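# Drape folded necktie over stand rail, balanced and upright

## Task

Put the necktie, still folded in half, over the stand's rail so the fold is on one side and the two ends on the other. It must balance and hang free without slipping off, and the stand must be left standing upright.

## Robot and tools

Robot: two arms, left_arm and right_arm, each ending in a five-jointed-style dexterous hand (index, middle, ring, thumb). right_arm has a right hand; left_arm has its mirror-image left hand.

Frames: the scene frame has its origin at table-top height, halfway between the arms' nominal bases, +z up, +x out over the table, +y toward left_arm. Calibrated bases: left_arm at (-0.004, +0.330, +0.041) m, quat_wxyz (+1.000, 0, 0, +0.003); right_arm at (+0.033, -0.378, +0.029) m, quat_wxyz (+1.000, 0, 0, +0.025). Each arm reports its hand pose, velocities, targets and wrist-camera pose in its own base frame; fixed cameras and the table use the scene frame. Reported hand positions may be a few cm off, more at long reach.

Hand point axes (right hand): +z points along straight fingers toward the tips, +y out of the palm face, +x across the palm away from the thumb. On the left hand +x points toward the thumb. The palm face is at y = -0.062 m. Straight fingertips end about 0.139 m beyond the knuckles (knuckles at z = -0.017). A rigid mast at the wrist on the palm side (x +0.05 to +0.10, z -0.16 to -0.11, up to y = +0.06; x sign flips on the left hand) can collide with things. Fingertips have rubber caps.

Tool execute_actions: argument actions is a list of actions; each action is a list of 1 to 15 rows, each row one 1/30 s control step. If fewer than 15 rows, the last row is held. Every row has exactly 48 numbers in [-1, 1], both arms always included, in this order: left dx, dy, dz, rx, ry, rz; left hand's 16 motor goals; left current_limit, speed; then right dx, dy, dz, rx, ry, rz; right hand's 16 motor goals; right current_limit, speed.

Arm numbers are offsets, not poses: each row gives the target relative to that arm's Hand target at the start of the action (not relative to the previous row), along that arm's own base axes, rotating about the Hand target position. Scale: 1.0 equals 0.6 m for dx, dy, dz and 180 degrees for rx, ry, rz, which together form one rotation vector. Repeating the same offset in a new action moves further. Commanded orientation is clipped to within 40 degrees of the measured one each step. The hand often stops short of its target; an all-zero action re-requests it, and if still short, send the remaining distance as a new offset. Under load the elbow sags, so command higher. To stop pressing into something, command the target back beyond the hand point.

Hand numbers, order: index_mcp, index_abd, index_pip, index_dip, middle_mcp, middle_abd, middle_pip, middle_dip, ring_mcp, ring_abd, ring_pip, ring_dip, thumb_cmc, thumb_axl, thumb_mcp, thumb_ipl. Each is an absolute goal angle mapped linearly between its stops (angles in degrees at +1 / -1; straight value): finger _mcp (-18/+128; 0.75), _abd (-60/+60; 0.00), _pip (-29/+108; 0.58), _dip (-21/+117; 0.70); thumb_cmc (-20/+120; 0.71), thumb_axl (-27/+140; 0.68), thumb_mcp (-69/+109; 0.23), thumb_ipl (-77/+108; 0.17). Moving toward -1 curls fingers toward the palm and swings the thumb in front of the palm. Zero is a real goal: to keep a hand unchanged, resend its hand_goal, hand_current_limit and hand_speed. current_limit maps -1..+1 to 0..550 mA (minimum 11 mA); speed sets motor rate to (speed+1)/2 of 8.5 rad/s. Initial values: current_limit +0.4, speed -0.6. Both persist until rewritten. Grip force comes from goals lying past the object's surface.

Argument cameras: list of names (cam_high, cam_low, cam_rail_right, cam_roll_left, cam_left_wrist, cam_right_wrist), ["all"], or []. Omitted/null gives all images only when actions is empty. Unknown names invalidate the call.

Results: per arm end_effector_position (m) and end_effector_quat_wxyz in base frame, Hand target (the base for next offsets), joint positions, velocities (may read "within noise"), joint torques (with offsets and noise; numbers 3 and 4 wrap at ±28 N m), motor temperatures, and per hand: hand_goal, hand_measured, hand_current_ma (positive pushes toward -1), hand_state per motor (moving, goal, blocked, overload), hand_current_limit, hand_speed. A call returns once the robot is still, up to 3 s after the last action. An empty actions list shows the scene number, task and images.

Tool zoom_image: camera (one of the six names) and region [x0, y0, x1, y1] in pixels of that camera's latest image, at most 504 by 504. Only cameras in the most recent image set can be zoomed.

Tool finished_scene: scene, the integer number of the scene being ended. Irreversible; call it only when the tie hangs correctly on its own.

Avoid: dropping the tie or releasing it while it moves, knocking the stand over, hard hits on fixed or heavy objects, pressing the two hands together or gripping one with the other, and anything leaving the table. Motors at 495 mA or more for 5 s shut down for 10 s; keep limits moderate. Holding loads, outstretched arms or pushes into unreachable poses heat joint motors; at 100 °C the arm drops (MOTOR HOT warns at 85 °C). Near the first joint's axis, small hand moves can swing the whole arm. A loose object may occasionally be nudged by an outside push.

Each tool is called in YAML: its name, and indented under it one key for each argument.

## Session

execute_actions:
  actions: []

zoom_image:
  camera: "cam_high"
  region: [250, 40, 700, 340]

Scene clock: 0.00 s.
left_arm: end_effector_position=(+0.6732, -0.1574, +0.3579) hand_goal=(+0.754, +0.000, +0.576, +0.696, +0.754, +0.000, +0.576, +0.696, +0.754, +0.000, +0.576, +0.696, +0.714, +0.678, +0.226, +0.168) hand_measured=(+0.754, +0.000, +0.576, +0.696, +0.754, +0.000, +0.576, +0.696, +0.754, +0.000, +0.576, +0.696, +0.714, +0.678, +0.226, +0.168) hand_current_ma=(+0, +0, +0, +0, +0, +0, +0, +0, +0, +0, +0, +0, +0, +0, +0, +0) hand_state=(goal, goal, goal, goal, goal, goal, goal, goal, goal, goal, goal, goal, goal, goal, goal, goal) hand_current_limit=0.40 hand_speed=-0.60 end_effector_quat_wxyz=(+0.681, +0.640, +0.206, +0.291) | right_arm: end_effector_position=(+0.4569, +0.0541, +0.2221) hand_goal=(+0.754, +0.000, +0.576, +0.696, +0.754, +0.000, +0.576, +0.696, +0.754, +0.000, +0.576, +0.696, +0.714, +0.678, +0.226, +0.168) hand_measured=(+0.754, +0.000, +0.576, +0.696, +0.754, +0.000, +0.576, +0.696, +0.754, +0.000, +0.576, +0.696, +0.714, +0.678, +0.226, +0.168) hand_current_ma=(+0, +0, +0, +0, +0, +0, +0, +0, +0, +0, +0, +0, +0, +0, +0, +0) hand_state=(goal, goal, goal, goal, goal, goal, goal, goal, goal, goal, goal, goal, goal, goal, goal, goal) hand_current_limit=0.40 hand_speed=-0.60 end_effector_quat_wxyz=(+0.034, +0.743, +0.667, -0.040)
Joint positions: left_arm=[-0.077 1.822 1.157 0.8 0.773 -0.003] | right_arm=[0.269 1.376 1.249 -1.484 0.096 0.379]
Joint velocities: within noise
Joint torques (N m): no reading
Motor temperatures (°C): left_arm=[30 31 35 29 28 27] | right_arm=[28 32 33 26 29 28]
Heat: left arm: hottest elbow 35 °C; right arm: hottest elbow 33 °C.
Hand target: left_arm +0.6769, -0.1576, +0.3629; +0.683, +0.637, +0.202, +0.296 | right_arm +0.4628, +0.0557, +0.2292; +0.038, +0.743, +0.667, -0.032
camera_calibration:
cam_left_wrist: T_world_to_cam=[[-0.53609, -0.549011, -0.641244, 0.466097], [-0.0805033, 0.78941, -0.608564, 0.352587], [0.840313, -0.274623, -0.467393, -0.314813], [0, 0, 0, 1]] pos_world=[0.542795, -0.108898, 0.366312]
cam_right_wrist: T_world_to_cam=[[0.489376, -0.869666, 0.064742, -0.154162], [-0.591798, -0.276652, 0.757125, 0.0718196], [-0.640535, -0.408833, -0.650054, 0.579174], [0, 0, 0, 1]] pos_world=[0.488927, 0.122585, 0.332098]

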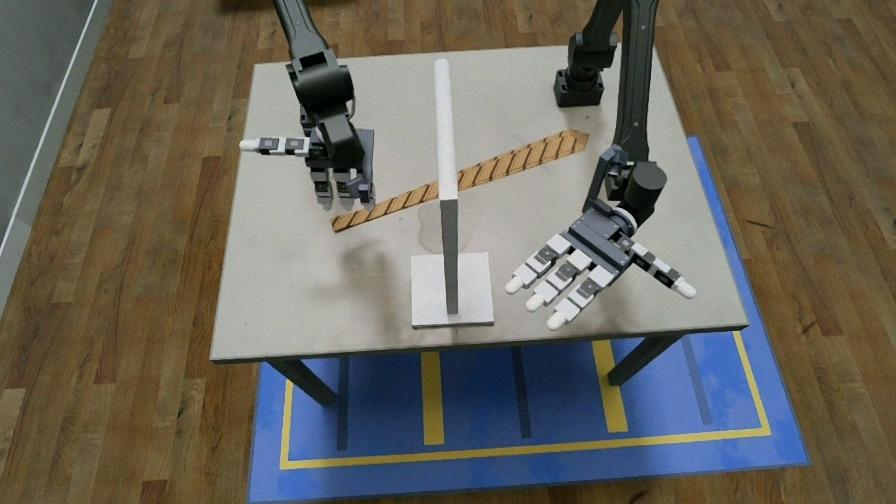

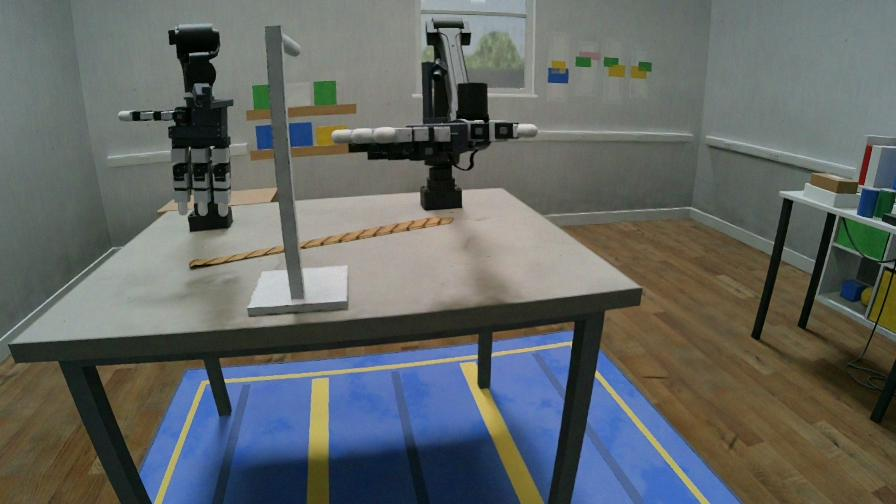

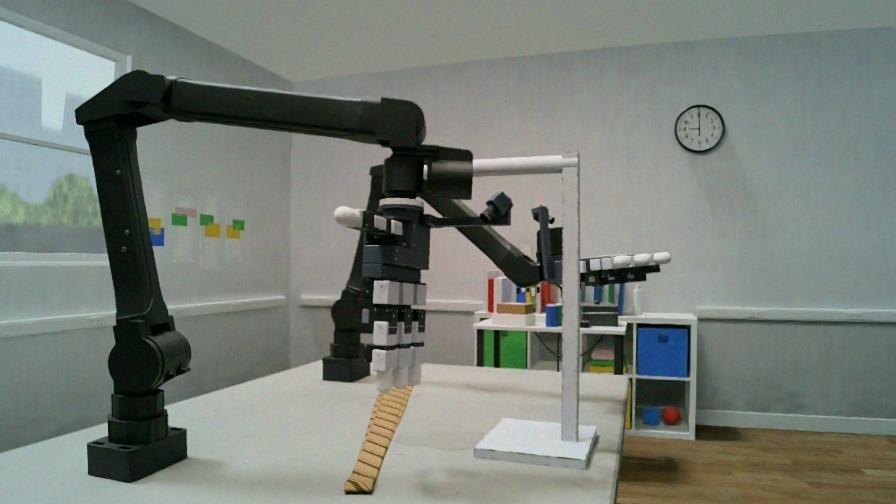

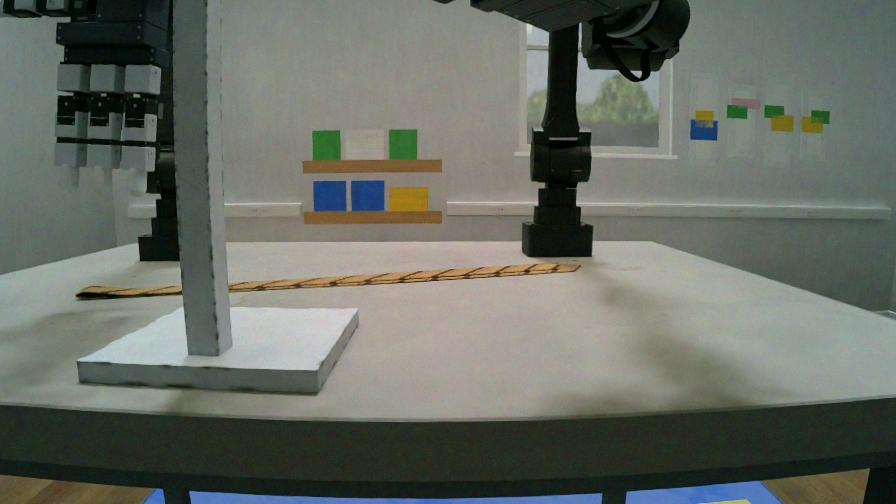

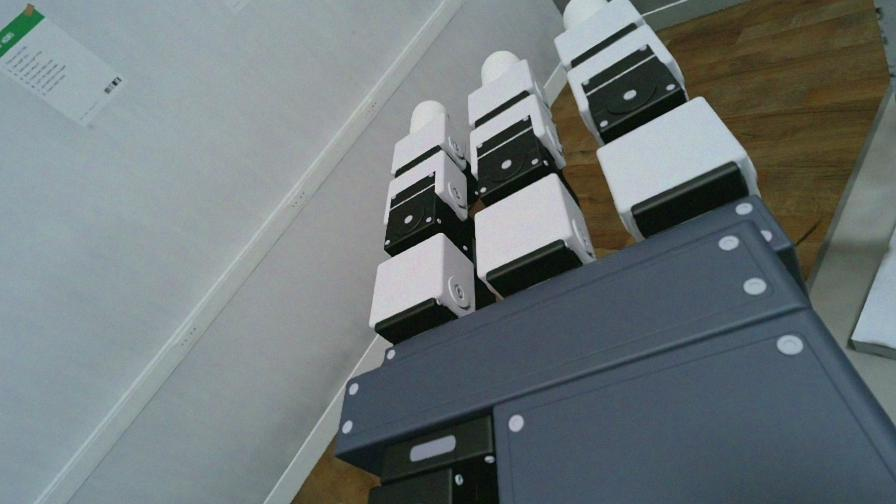

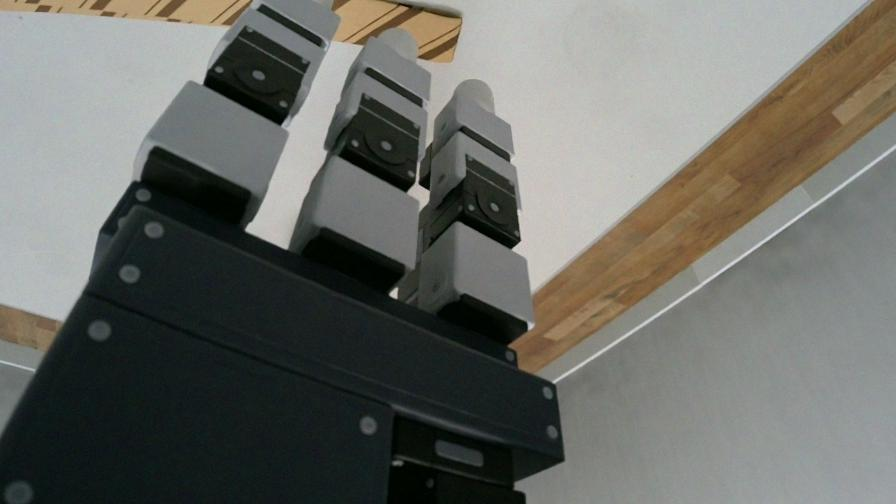

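Scaled by 1.120 from the camera's 896x504 image, which has a finer 1280x720 frame.

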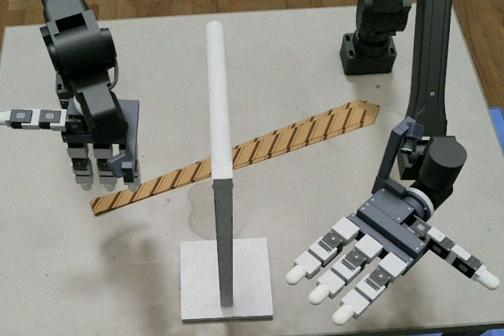

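execute_actions:
  actions:
    - [[-0.093,0.0125,0.0155,0.1183,0.064,-0.0263,0.754,0,0.576,0.696,0.754,0,0.576,0.696,0.754,0,0.576,0.696,0.714,0.678,0.226,0.168,0.4,-0.6,0,-0.0625,0.05,0,0,0,0.754,0,0.576,0.696,0.754,0,0.576,0.696,0.754,0,0.576,0.696,0.714,0.678,0.226,0.168,0.4,-0.6]]
    - [[-0.093,0.0125,0.0155,0.1183,0.064,-0.0263,0.754,0,0.576,0.696,0.754,0,0.576,0.696,0.754,0,0.576,0.696,0.714,0.678,0.226,0.168,0.4,-0.6,0,-0.0625,0.05,0,0,0,0.754,0,0.576,0.696,0.754,0,0.576,0.696,0.754,0,0.576,0.696,0.714,0.678,0.226,0.168,0.4,-0.6]]
    - [[-0.093,0.0125,0.0155,0.1183,0.064,-0.0263,0.754,0,0.576,0.696,0.754,0,0.576,0.696,0.754,0,0.576,0.696,0.714,0.678,0.226,0.168,0.4,-0.6,0,-0.0625,0.05,0,0,0,0.754,0,0.576,0.696,0.754,0,0.576,0.696,0.754,0,0.576,0.696,0.714,0.678,0.226,0.168,0.4,-0.6]]
    - [[-0.093,0.0125,0.0155,0.1183,0.064,-0.0263,0.754,0,0.576,0.696,0.754,0,0.576,0.696,0.754,0,0.576,0.696,0.714,0.678,0.226,0.168,0.4,-0.6,0,-0.0625,0.05,0,0,0,0.754,0,0.576,0.696,0.754,0,0.576,0.696,0.754,0,0.576,0.696,0.714,0.678,0.226,0.168,0.4,-0.6]]
  cameras: ["cam_high","cam_low"]

Scene clock: 104.23 s.
left_arm: end_effector_position=(+0.4546, -0.1219, +0.3741) hand_goal=(+0.754, +0.000, +0.576, +0.696, +0.754, +0.000, +0.576, +0.696, +0.754, +0.000, +0.576, +0.696, +0.714, +0.678, +0.226, +0.168) hand_measured=(+0.756, +0.000, +0.576, +0.696, +0.756, +0.000, +0.576, +0.696, +0.756, +0.000, +0.576, +0.696, +0.716, +0.678, +0.224, +0.168) hand_current_ma=(+0, +0, +0, +0, +0, +0, +0, +0, +0, +0, +0, +0, +1, +0, -1, +0) hand_state=(goal, goal, goal, goal, goal, goal, goal, goal, goal, goal, goal, goal, goal, goal, goal, goal) hand_current_limit=0.40 hand_speed=-0.60 end_effector_quat_wxyz=(+0.032, +0.992, +0.103, +0.069) | right_arm: end_effector_position=(+0.4551, -0.0929, +0.3222) hand_goal=(+0.754, +0.000, +0.576, +0.696, +0.754, +0.000, +0.576, +0.696, +0.754, +0.000, +0.576, +0.696, +0.714, +0.678, +0.226, +0.168) hand_measured=(+0.754, +0.000, +0.576, +0.696, +0.754, +0.000, +0.576, +0.696, +0.754, +0.000, +0.576, +0.696, +0.714, +0.678, +0.224, +0.168) hand_current_ma=(+0, +0, +0, +0, +0, +0, +0, +0, +0, +0, +0, +0, +0, +0, -3, +0) hand_state=(goal, goal, goal, goal, goal, goal, goal, goal, goal, goal, goal, goal, goal, goal, goal, goal) hand_current_limit=0.40 hand_speed=-0.60 end_effector_quat_wxyz=(+0.039, +0.743, +0.667, -0.034)
Joint positions: left_arm=[-0.089 1.366 1.616 -1.673 0.036 1.272] | right_arm=[-0.114 1.326 1.46 -1.691 0.104 -0.006]
Joint torques (N m): left_arm=[-1.32 -11.58 11.41 0.28 0.08 0.23] | right_arm=[-1.44 -10.81 14.43 -0.23 0.01 -0.09]
Motor temperatures (°C): left_arm=[30 37 42 29 28 27] | right_arm=[28 33 40 26 28 28]
Heat: left arm: hottest elbow 42 °C; right arm: hottest elbow 40 °C.
Hand target: left_arm +0.4536, -0.1276, +0.4002; -0.001, +0.996, +0.087, +0.000 | right_arm +0.4628, -0.0943, +0.3491; +0.037, +0.743, +0.667, -0.032
Off the commanded pose: left_arm 0.027 m, 9 deg | right_arm 0.028 m, 0 deg.
joint sent to its limit (left arm) — joint 4 (wrist pitch), lower limit. The joint targets are off in orientation, not in position.
joint sent to its limit (right arm) — joint 4 (wrist pitch), lower limit. The joint targets are off in orientation, not in position.
Images, in order (width x height): cam_high 896x504, cam_low 896x504.

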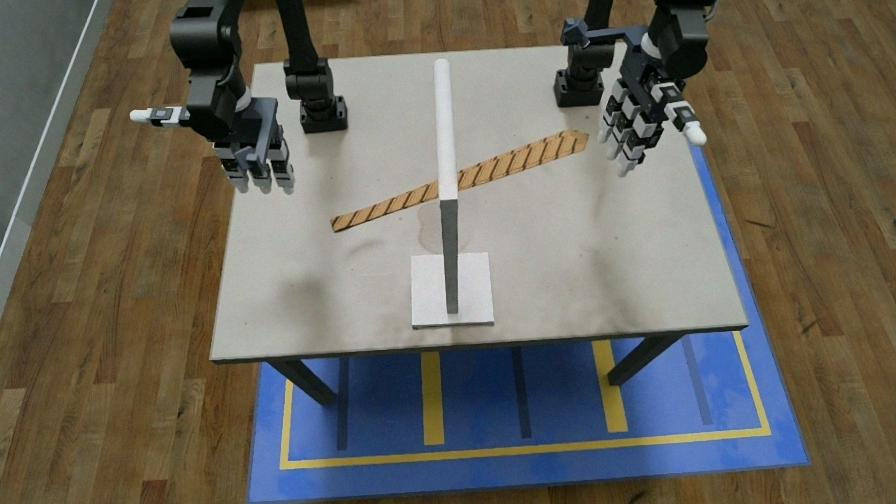

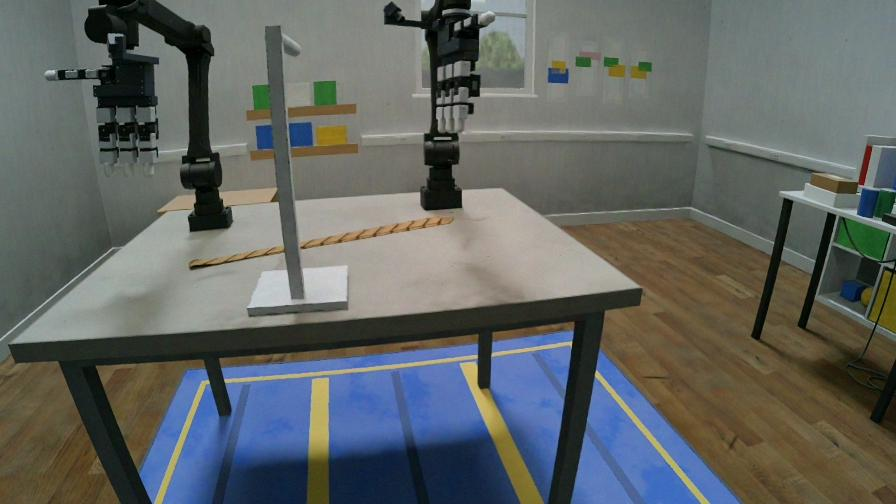

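execute_actions:
  actions:
    - [[-0.0694,-0.0522,-0.0625,0.0829,-0.0528,-0.1042,0.754,0,0.576,0.696,0.754,0,0.576,0.696,0.754,0,0.576,0.696,0.714,0.678,0.226,0.168,0.4,-0.6,0,0,-0.03,0,0,0,0.754,0,0.576,0.696,0.754,0,0.576,0.696,0.754,0,0.576,0.696,0.714,0.678,0.226,0.168,0.4,-0.6]]
    - [[-0.0694,-0.0522,-0.0625,0.0829,-0.0528,-0.1042,0.754,0,0.576,0.696,0.754,0,0.576,0.696,0.754,0,0.576,0.696,0.714,0.678,0.226,0.168,0.4,-0.6,0,0,0,0,0,0,0.754,0,0.576,0.696,0.754,0,0.576,0.696,0.754,0,0.576,0.696,0.714,0.678,0.226,0.168,0.4,-0.6]]
    - [[-0.0694,-0.0522,-0.0625,0.0829,-0.0528,-0.1042,0.479,0,-0.664,0.696,0.479,0,-0.664,0.696,0.85,0,0.576,0.696,-0.671,0.678,0.112,0.168,0.4,-0.6,0,0,0,0,0,0,0.754,0,0.576,0.696,0.754,0,0.576,0.696,0.754,0,0.576,0.696,0.714,0.678,0.226,0.168,0.4,-0.6]]
    - [[-0.0694,-0.0522,-0.0625,0.0829,-0.0528,-0.1042,0.479,0,-0.664,0.696,0.479,0,-0.664,0.696,0.85,0,0.576,0.696,-0.671,0.678,0.112,0.168,0.4,-0.6,0,0,0,0,0,0,0.754,0,0.576,0.696,0.754,0,0.576,0.696,0.754,0,0.576,0.696,0.714,0.678,0.226,0.168,0.4,-0.6]]
    - [[0,0,-0.1,0,0,0,0.479,0,-0.664,0.696,0.479,0,-0.664,0.696,0.85,0,0.576,0.696,-0.671,0.678,0.112,0.168,0.4,-0.6,0,0,0,0,0,0,0.754,0,0.576,0.696,0.754,0,0.576,0.696,0.754,0,0.576,0.696,0.714,0.678,0.226,0.168,0.4,-0.6]]
  cameras: ["cam_high","cam_rail_right","cam_roll_left"]

zoom_image:
  camera: "cam_high"
  region: [380, 70, 600, 230]

zoom_image:
  camera: "cam_roll_left"
  region: [240, 120, 520, 310]

Scene clock: 120.67 s.
left_arm: end_effector_position=(+0.2880, -0.2480, +0.1946) hand_goal=(+0.480, +0.000, -0.664, +0.696, +0.480, +0.000, -0.664, +0.696, +0.850, +0.000, +0.576, +0.696, -0.670, +0.678, +0.112, +0.168) hand_measured=(+0.476, +0.000, -0.660, +0.696, +0.476, +0.000, -0.658, +0.696, +0.838, +0.000, +0.576, +0.696, -0.666, +0.678, +0.110, +0.168) hand_current_ma=(-1, +0, +1, +0, -1, +0, +2, +0, -7, +0, +0, +0, +1, +0, +0, +0) hand_state=(goal, goal, goal, goal, goal, goal, goal, goal, goal, goal, goal, goal, goal, goal, goal, goal) hand_current_limit=0.40 hand_speed=-0.60 end_effector_quat_wxyz=(-0.435, +0.689, -0.486, +0.316) | right_arm: end_effector_position=(+0.4552, -0.0925, +0.3221) hand_goal=(+0.754, +0.000, +0.576, +0.696, +0.754, +0.000, +0.576, +0.696, +0.754, +0.000, +0.576, +0.696, +0.714, +0.678, +0.226, +0.168) hand_measured=(+0.754, +0.000, +0.576, +0.696, +0.754, +0.000, +0.576, +0.696, +0.754, +0.000, +0.576, +0.696, +0.714, +0.678, +0.224, +0.168) hand_current_ma=(+0, +0, +0, +0, +0, +0, +0, +0, +0, +0, +0, +0, +0, +0, -3, +0) hand_state=(goal, goal, goal, goal, goal, goal, goal, goal, goal, goal, goal, goal, goal, goal, goal, goal) hand_current_limit=0.40 hand_speed=-0.60 end_effector_quat_wxyz=(+0.039, +0.743, +0.667, -0.033)
Joint positions: left_arm=[-1.011 1.09 0.861 -0.881 -1.081 2.069] | right_arm=[-0.114 1.326 1.46 -1.691 0.101 -0.007]
Joint torques (N m): left_arm=[-1.08 -5.6 8.1 1.5 -0.96 0.2] | right_arm=[-1.49 -9.17 12.75 -0.21 0.01 -0.06]
Heat: left arm: hottest elbow 45 °C; right arm: hottest elbow 44 °C.
Hand target: left_arm +0.2871, -0.2529, +0.1901; -0.427, +0.668, -0.514, +0.327 | right_arm +0.4627, -0.0943, +0.3311; +0.037, +0.743, +0.667, -0.032
Off the commanded pose: left_arm 0.007 m, 4 deg | right_arm 0.012 m, 0 deg.
joint sent to its limit (left arm) — joint 6 (wrist roll), upper limit. The joint targets are off in orientation, not in position.
joint sent to its limit (right arm) — joint 4 (wrist pitch), lower limit. The joint targets still meet the commanded pose.
Images, in order (width x height): cam_high 896x504, cam_rail_right 896x504, cam_roll_left 896x504.

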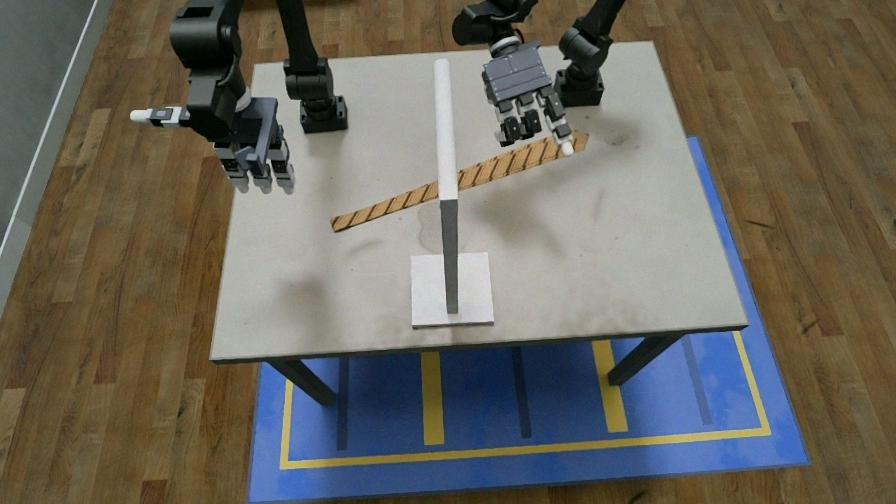

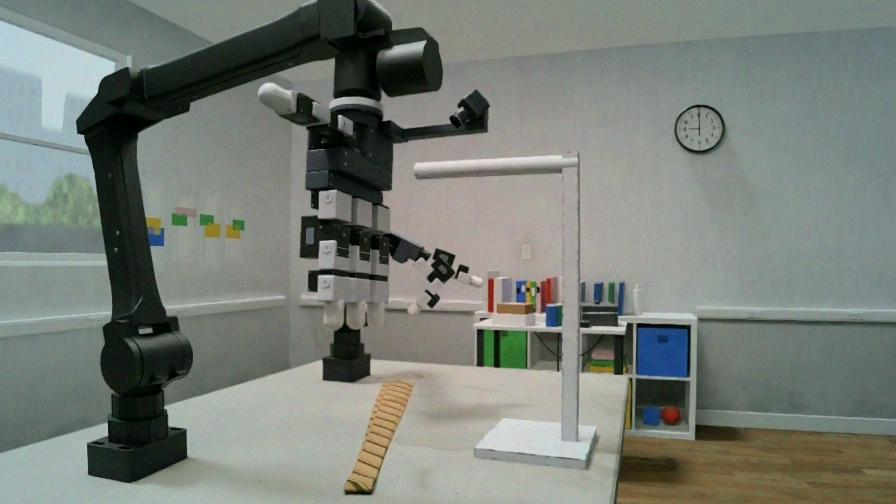

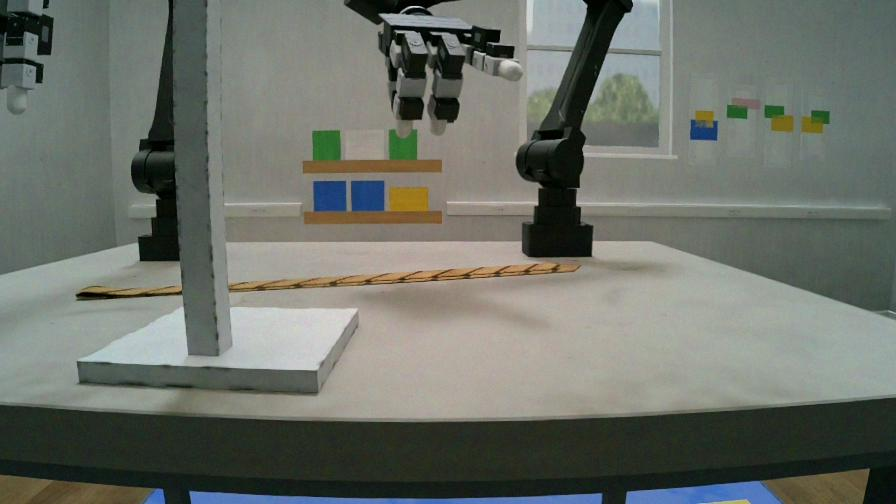

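Scaled by 2.291 from the camera's 896x504 image, which has a finer 1280x720 frame.

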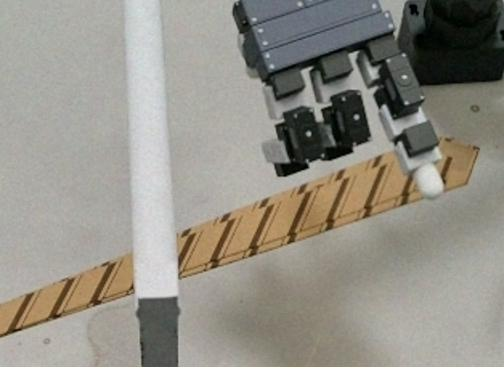

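Scaled by 1.800 from the camera's 896x504 image, which has a finer 1280x720 frame.

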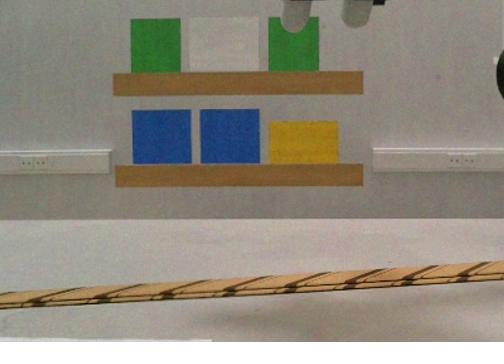

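execute_actions:
  actions:
    - [[0.003,-0.011,-0.13,0,0,0.02,0.479,0,-0.664,0.696,0.479,0,-0.664,0.696,0.85,0,0.576,0.696,-0.671,0.678,0.112,0.168,0.4,-0.6,0,0,0,0,0,0,0.754,0,0.576,0.696,0.754,0,0.576,0.696,0.754,0,0.576,0.696,0.714,0.678,0.226,0.168,0.4,-0.6]]
    - [[0.002,-0.01,-0.12,0,0,0,0.479,0,-0.664,0.696,0.479,0,-0.664,0.696,0.85,0,0.576,0.696,-0.671,0.678,0.112,0.168,0.4,-0.6,0,0,0,0,0,0,0.754,0,0.576,0.696,0.754,0,0.576,0.696,0.754,0,0.576,0.696,0.714,0.678,0.226,0.168,0.4,-0.6]]
  cameras: ["cam_high","cam_rail_right","cam_roll_left"]

zoom_image:
  camera: "cam_high"
  region: [430, 90, 590, 220]

zoom_image:
  camera: "cam_roll_left"
  region: [360, 180, 540, 310]

zoom_image:
  camera: "cam_rail_right"
  region: [360, 300, 500, 430]

Scene clock: 143.57 s.
left_arm: end_effector_position=(+0.2910, -0.2600, +0.0436) hand_goal=(+0.480, +0.000, -0.664, +0.696, +0.480, +0.000, -0.664, +0.696, +0.850, +0.000, +0.576, +0.696, -0.670, +0.678, +0.112, +0.168) hand_measured=(+0.476, +0.000, -0.660, +0.696, +0.476, +0.000, -0.658, +0.696, +0.838, +0.000, +0.576, +0.696, -0.666, +0.678, +0.110, +0.168) hand_current_ma=(-1, +0, +1, +0, -1, +0, +2, +0, -7, +0, +0, +0, +1, +0, +0, +0) hand_state=(goal, goal, goal, goal, goal, goal, goal, goal, goal, goal, goal, goal, goal, goal, goal, goal) hand_current_limit=0.40 hand_speed=-0.60 end_effector_quat_wxyz=(-0.438, +0.689, -0.486, +0.312) | right_arm: end_effector_position=(+0.4552, -0.0925, +0.3221) hand_goal=(+0.754, +0.000, +0.576, +0.696, +0.754, +0.000, +0.576, +0.696, +0.754, +0.000, +0.576, +0.696, +0.714, +0.678, +0.226, +0.168) hand_measured=(+0.754, +0.000, +0.576, +0.696, +0.754, +0.000, +0.576, +0.696, +0.754, +0.000, +0.576, +0.696, +0.714, +0.678, +0.224, +0.168) hand_current_ma=(+0, +0, +0, +0, +0, +0, +0, +0, +0, +0, +0, +0, +0, +0, -3, +0) hand_state=(goal, goal, goal, goal, goal, goal, goal, goal, goal, goal, goal, goal, goal, goal, goal, goal) hand_current_limit=0.40 hand_speed=-0.60 end_effector_quat_wxyz=(+0.039, +0.743, +0.667, -0.033)
Joint positions: left_arm=[-1.025 1.362 0.635 -0.424 -1.092 2.032] | right_arm=[-0.114 1.326 1.46 -1.691 0.101 -0.007]
Joint torques (N m): left_arm=[-1.03 -7.41 6.56 1.42 -0.92 0.17] | right_arm=[-1.44 -9.17 12.72 -0.21 0.01 -0.05]
Motor temperatures (°C): left_arm=[30 34 42 29 28 27] | right_arm=[28 32 45 26 28 28]
Heat: left arm: hottest elbow 42 °C; right arm: hottest elbow 45 °C.
Hand target: left_arm +0.2902, -0.2655, +0.0402; -0.437, +0.684, -0.492, +0.314 | right_arm +0.4627, -0.0943, +0.3311; +0.037, +0.743, +0.667, -0.032
Off the commanded pose: left_arm 0.007 m, 1 deg | right_arm 0.012 m, 0 deg.
joint sent to its limit (right arm) — joint 4 (wrist pitch), lower limit. The joint targets still meet the commanded pose.
Images, in order (width x height): cam_high 896x504, cam_rail_right 896x504, cam_roll_left 896x504.

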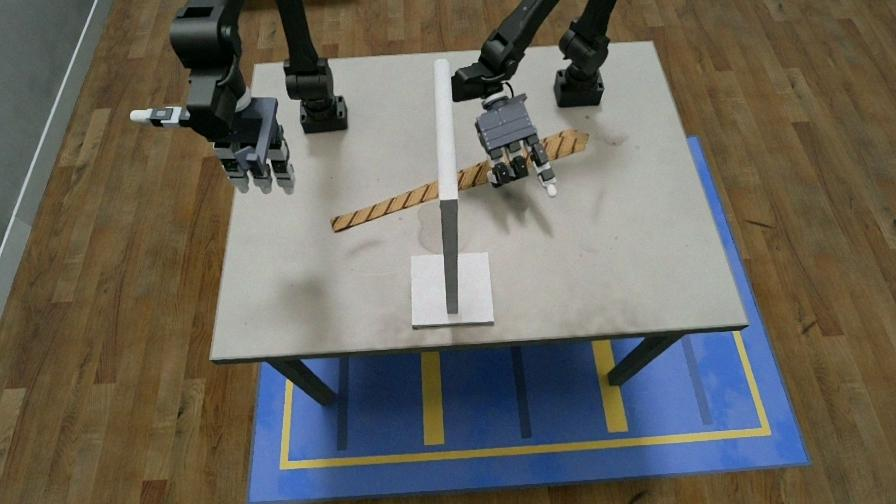

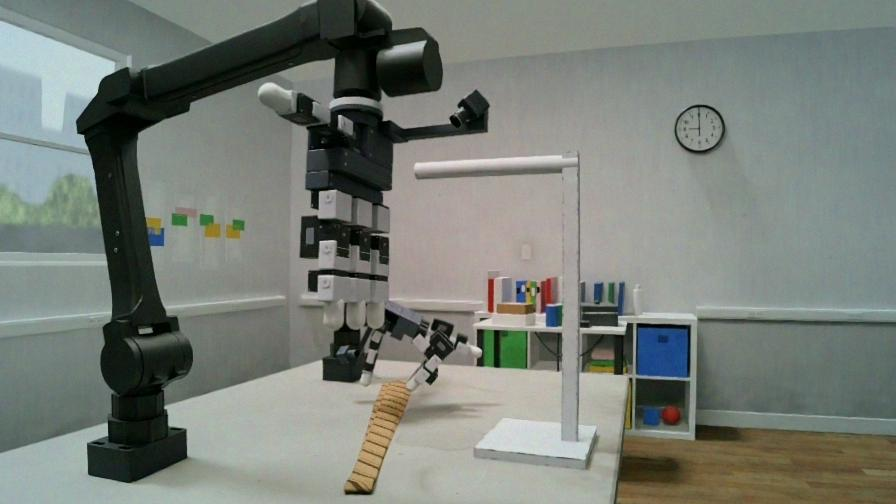

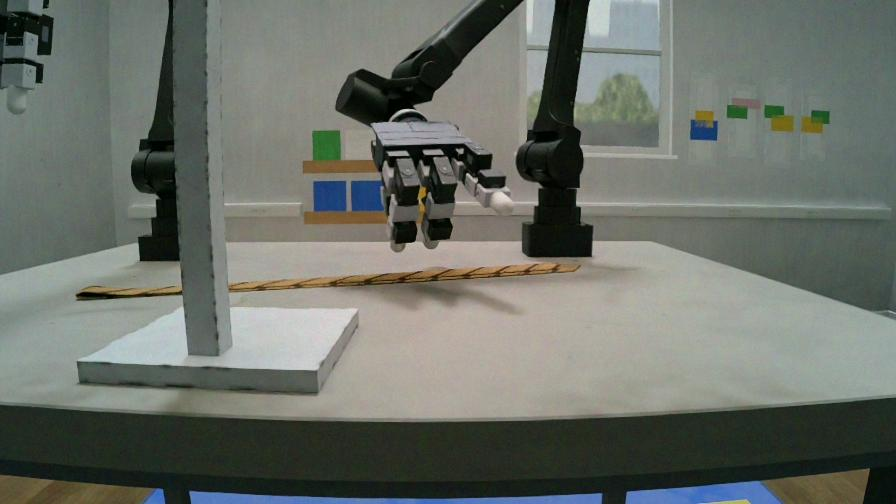

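Scaled by 3.150 from the camera's 896x504 image, which has a finer 1280x720 frame.

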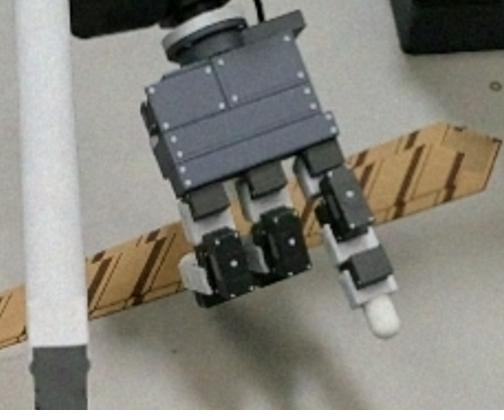

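Scaled by 2.800 from the camera's 896x504 image, which has a finer 1280x720 frame.

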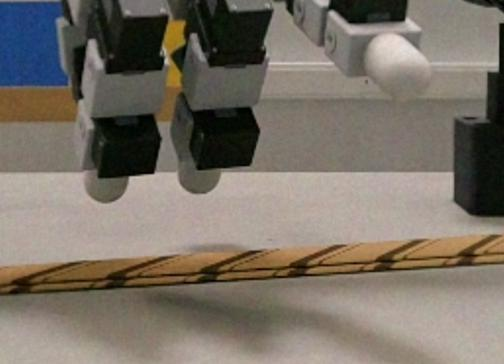

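Scaled by 3.600 from the camera's 896x504 image, which has a finer 1280x720 frame.

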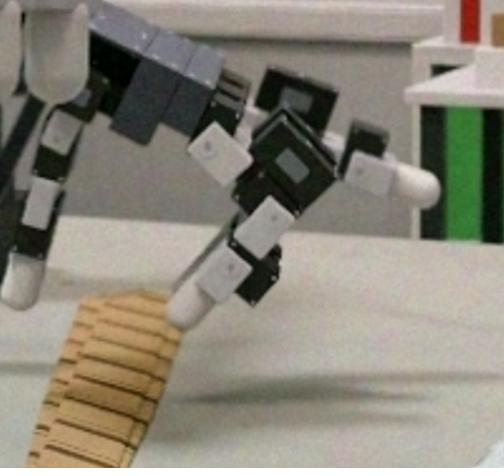

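execute_actions:
  actions:
    - [[0.002,0,-0.06,0,0,0,0.479,0,-0.664,0.696,0.479,0,-0.664,0.696,0.85,0,0.576,0.696,-0.671,0.678,0.112,0.168,0.4,-0.6,0,0,0,0,0,0,0.754,0,0.576,0.696,0.754,0,0.576,0.696,0.754,0,0.576,0.696,0.714,0.678,0.226,0.168,0.4,-0.6]]
    - [[0,0,-0.019,0,0,0,0.479,0,-0.664,0.696,0.479,0,-0.664,0.696,0.85,0,0.576,0.696,-0.671,0.678,0.112,0.168,0.4,-0.6,0,0,0,0,0,0,0.754,0,0.576,0.696,0.754,0,0.576,0.696,0.754,0,0.576,0.696,0.714,0.678,0.226,0.168,0.4,-0.6]]
  cameras: ["cam_rail_right","cam_roll_left"]

zoom_image:
  camera: "cam_roll_left"
  region: [360, 200, 540, 310]

zoom_image:
  camera: "cam_rail_right"
  region: [360, 330, 480, 440]

Scene clock: 158.87 s.
left_arm: end_effector_position=(+0.2948, -0.2662, +0.0015) hand_goal=(+0.480, +0.000, -0.664, +0.696, +0.480, +0.000, -0.664, +0.696, +0.850, +0.000, +0.576, +0.696, -0.670, +0.678, +0.112, +0.168) hand_measured=(+0.476, +0.000, -0.660, +0.696, +0.476, +0.000, -0.658, +0.696, +0.838, +0.000, +0.576, +0.696, -0.668, +0.678, +0.110, +0.168) hand_current_ma=(-1, +0, +1, +0, -1, +0, +2, +0, -7, +0, +0, +0, +1, +0, +0, +0) hand_state=(goal, goal, goal, goal, goal, goal, goal, goal, goal, goal, goal, goal, goal, goal, goal, goal) hand_current_limit=0.40 hand_speed=-0.60 end_effector_quat_wxyz=(-0.435, +0.690, -0.482, +0.320) | right_arm: end_effector_position=(+0.4552, -0.0925, +0.3221) hand_goal=(+0.754, +0.000, +0.576, +0.696, +0.754, +0.000, +0.576, +0.696, +0.754, +0.000, +0.576, +0.696, +0.714, +0.678, +0.226, +0.168) hand_measured=(+0.754, +0.000, +0.576, +0.696, +0.754, +0.000, +0.576, +0.696, +0.754, +0.000, +0.576, +0.696, +0.714, +0.678, +0.224, +0.168) hand_current_ma=(+0, +0, +0, +0, +0, +0, +0, +0, +0, +0, +0, +0, +0, +0, -3, +0) hand_state=(goal, goal, goal, goal, goal, goal, goal, goal, goal, goal, goal, goal, goal, goal, goal, goal) hand_current_limit=0.40 hand_speed=-0.60 end_effector_quat_wxyz=(+0.039, +0.743, +0.667, -0.033)
Joint positions: left_arm=[-1.025 1.484 0.597 -0.242 -1.091 2.035] | right_arm=[-0.114 1.326 1.46 -1.691 0.101 -0.007]
Joint torques (N m): left_arm=[-0.62 -7.59 4.98 1.51 -0.87 0.22] | right_arm=[-1.49 -9.11 12.72 -0.21 0.01 -0.05]
Heat: left arm: hottest elbow 41 °C; right arm: hottest elbow 46 °C.
Hand target: left_arm +0.2914, -0.2655, -0.0071; -0.437, +0.684, -0.492, +0.314 | right_arm +0.4627, -0.0943, +0.3311; +0.037, +0.743, +0.667, -0.032
Off the commanded pose: left_arm 0.009 m, 2 deg | right_arm 0.012 m, 0 deg.
joint sent to its limit (right arm) — joint 4 (wrist pitch), lower limit. The joint targets still meet the commanded pose.
Images, in order (width x height): cam_rail_right 896x504, cam_roll_left 896x504.

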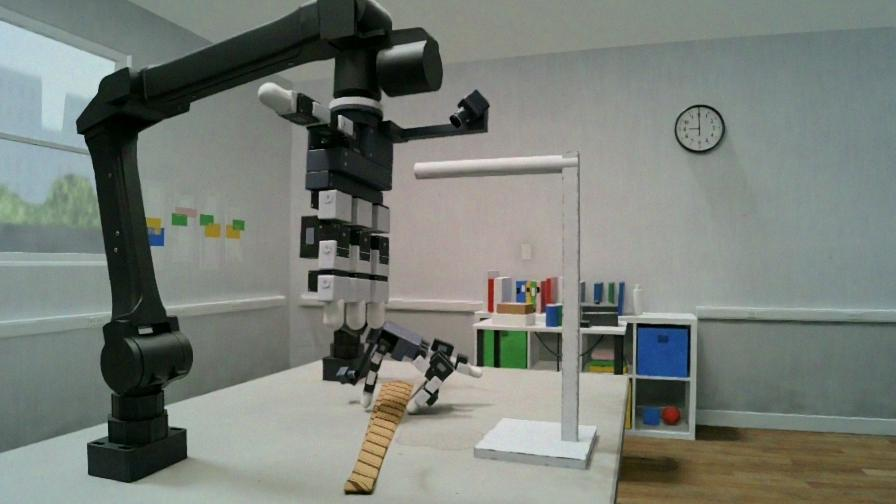

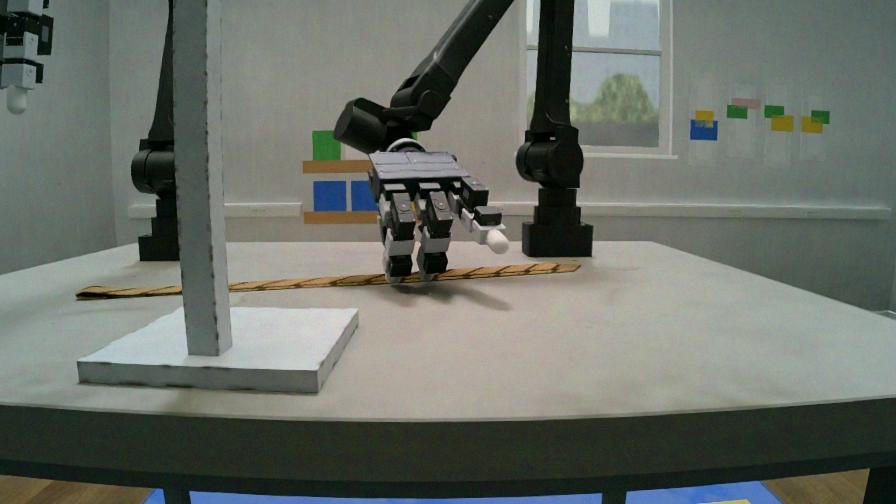

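Scaled by 2.800 from the camera's 896x504 image, which has a finer 1280x720 frame.

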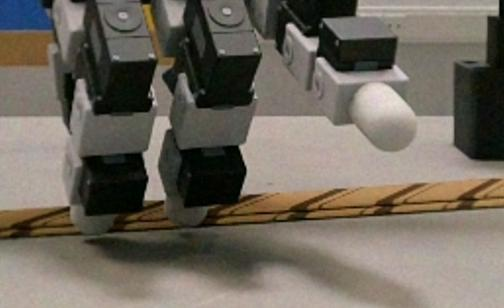

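Scaled by 4.200 from the camera's 896x504 image, which has a finer 1280x720 frame.

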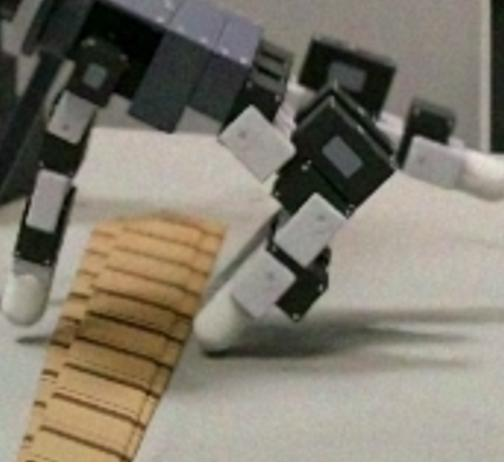

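execute_actions:
  actions:
    - [[-0.004,0,-0.018,0,0,0,0.479,0,-0.664,0.696,0.479,0,-0.664,0.696,0.85,0,0.576,0.696,-0.671,0.678,0.112,0.168,0.4,-0.6,0,0,0,0,0,0,0.754,0,0.576,0.696,0.754,0,0.576,0.696,0.754,0,0.576,0.696,0.714,0.678,0.226,0.168,0.4,-0.6]]
    - [[0,0,0,0,0,0,0.315,0,-0.591,0.696,0.315,0,-0.591,0.696,0.85,0,0.576,0.696,-0.671,0.678,0.0,0.168,0.2,-0.85,0,0,0,0,0,0,0.754,0,0.576,0.696,0.754,0,0.576,0.696,0.754,0,0.576,0.696,0.714,0.678,0.226,0.168,0.4,-0.6]]
    - [[0,0,0,0,0,0,0.178,0,-0.562,0.696,0.178,0,-0.562,0.696,0.85,0,0.576,0.696,-0.671,0.678,-0.112,0.168,0.2,-0.85,0,0,0,0,0,0,0.754,0,0.576,0.696,0.754,0,0.576,0.696,0.754,0,0.576,0.696,0.714,0.678,0.226,0.168,0.4,-0.6]]
  cameras: ["cam_rail_right","cam_roll_left"]

zoom_image:
  camera: "cam_roll_left"
  region: [360, 200, 540, 310]

zoom_image:
  camera: "cam_rail_right"
  region: [360, 330, 480, 440]

Scene clock: 170.50 s.
left_arm: end_effector_position=(+0.3005, -0.2657, +0.0007) hand_goal=(+0.178, +0.000, -0.562, +0.696, +0.178, +0.000, -0.562, +0.696, +0.850, +0.000, +0.576, +0.696, -0.670, +0.678, -0.112, +0.168) hand_measured=(+0.342, -0.008, -0.556, +0.700, +0.218, +0.000, -0.552, +0.700, +0.838, +0.000, +0.576, +0.696, -0.668, +0.678, -0.066, +0.176) hand_current_ma=(+330, -3, +2, +1, +54, +0, +5, +1, -7, +0, +0, +0, +1, +0, +93, +5) hand_state=(blocked, goal, goal, goal, blocked, goal, goal, goal, goal, goal, goal, goal, goal, goal, blocked, goal) hand_current_limit=0.20 hand_speed=-0.85 end_effector_quat_wxyz=(-0.446, +0.688, -0.469, +0.328) | right_arm: end_effector_position=(+0.4552, -0.0925, +0.3221) hand_goal=(+0.754, +0.000, +0.576, +0.696, +0.754, +0.000, +0.576, +0.696, +0.754, +0.000, +0.576, +0.696, +0.714, +0.678, +0.226, +0.168) hand_measured=(+0.754, +0.000, +0.576, +0.696, +0.754, +0.000, +0.576, +0.696, +0.754, +0.000, +0.576, +0.696, +0.714, +0.678, +0.224, +0.168) hand_current_ma=(+0, +0, +0, +0, +0, +0, +0, +0, +0, +0, +0, +0, +0, +0, -3, +0) hand_state=(goal, goal, goal, goal, goal, goal, goal, goal, goal, goal, goal, goal, goal, goal, goal, goal) hand_current_limit=0.40 hand_speed=-0.60 end_effector_quat_wxyz=(+0.039, +0.743, +0.667, -0.033)
Joint positions: left_arm=[-1.025 1.503 0.594 -0.204 -1.125 2.035] | right_arm=[-0.114 1.326 1.46 -1.691 0.101 -0.007]
Joint torques (N m): left_arm=[-1.14 -7.18 4.4 1.01 0.55 0.1] | right_arm=[-1.49 -9.17 12.72 -0.21 0.01 -0.05]
Heat: left arm: hottest elbow 40 °C; right arm: hottest elbow 46 °C.
Hand target: left_arm +0.2890, -0.2655, -0.0180; -0.437, +0.684, -0.492, +0.313 | right_arm +0.4627, -0.0943, +0.3311; +0.037, +0.743, +0.667, -0.032
Off the commanded pose: left_arm 0.022 m, 3 deg | right_arm 0.012 m, 0 deg.
joint sent to its limit (right arm) — joint 4 (wrist pitch), lower limit. The joint targets still meet the commanded pose.
Images, in order (width x height): cam_rail_right 896x504, cam_roll_left 896x504.

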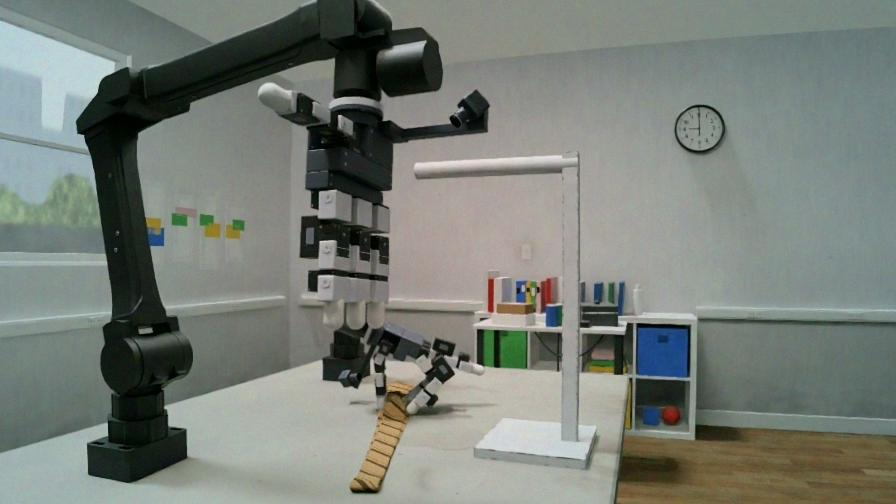

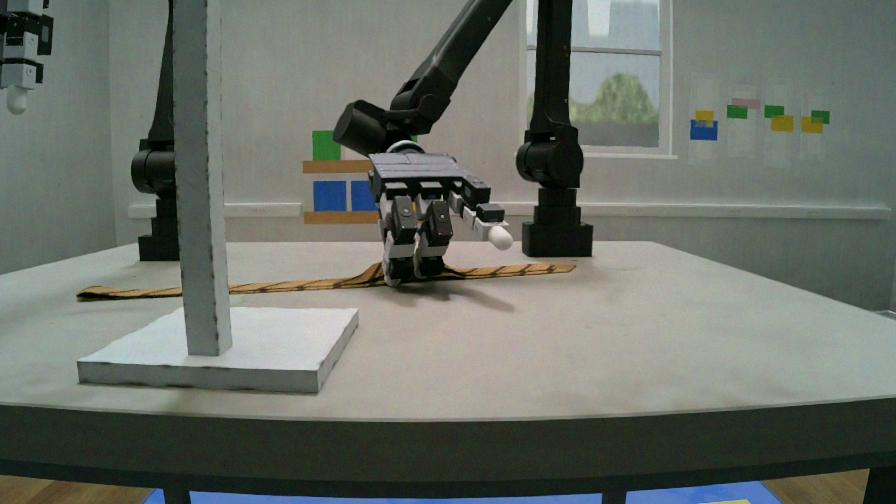

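Scaled by 2.800 from the camera's 896x504 image, which has a finer 1280x720 frame.

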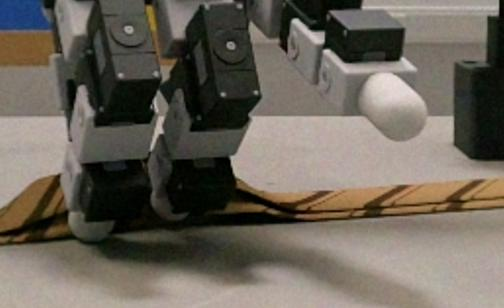

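Scaled by 4.200 from the camera's 896x504 image, which has a finer 1280x720 frame.

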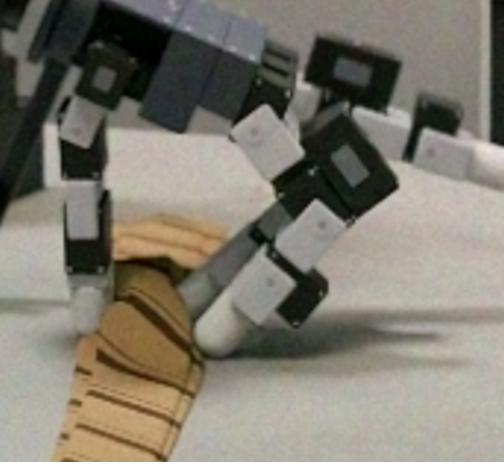

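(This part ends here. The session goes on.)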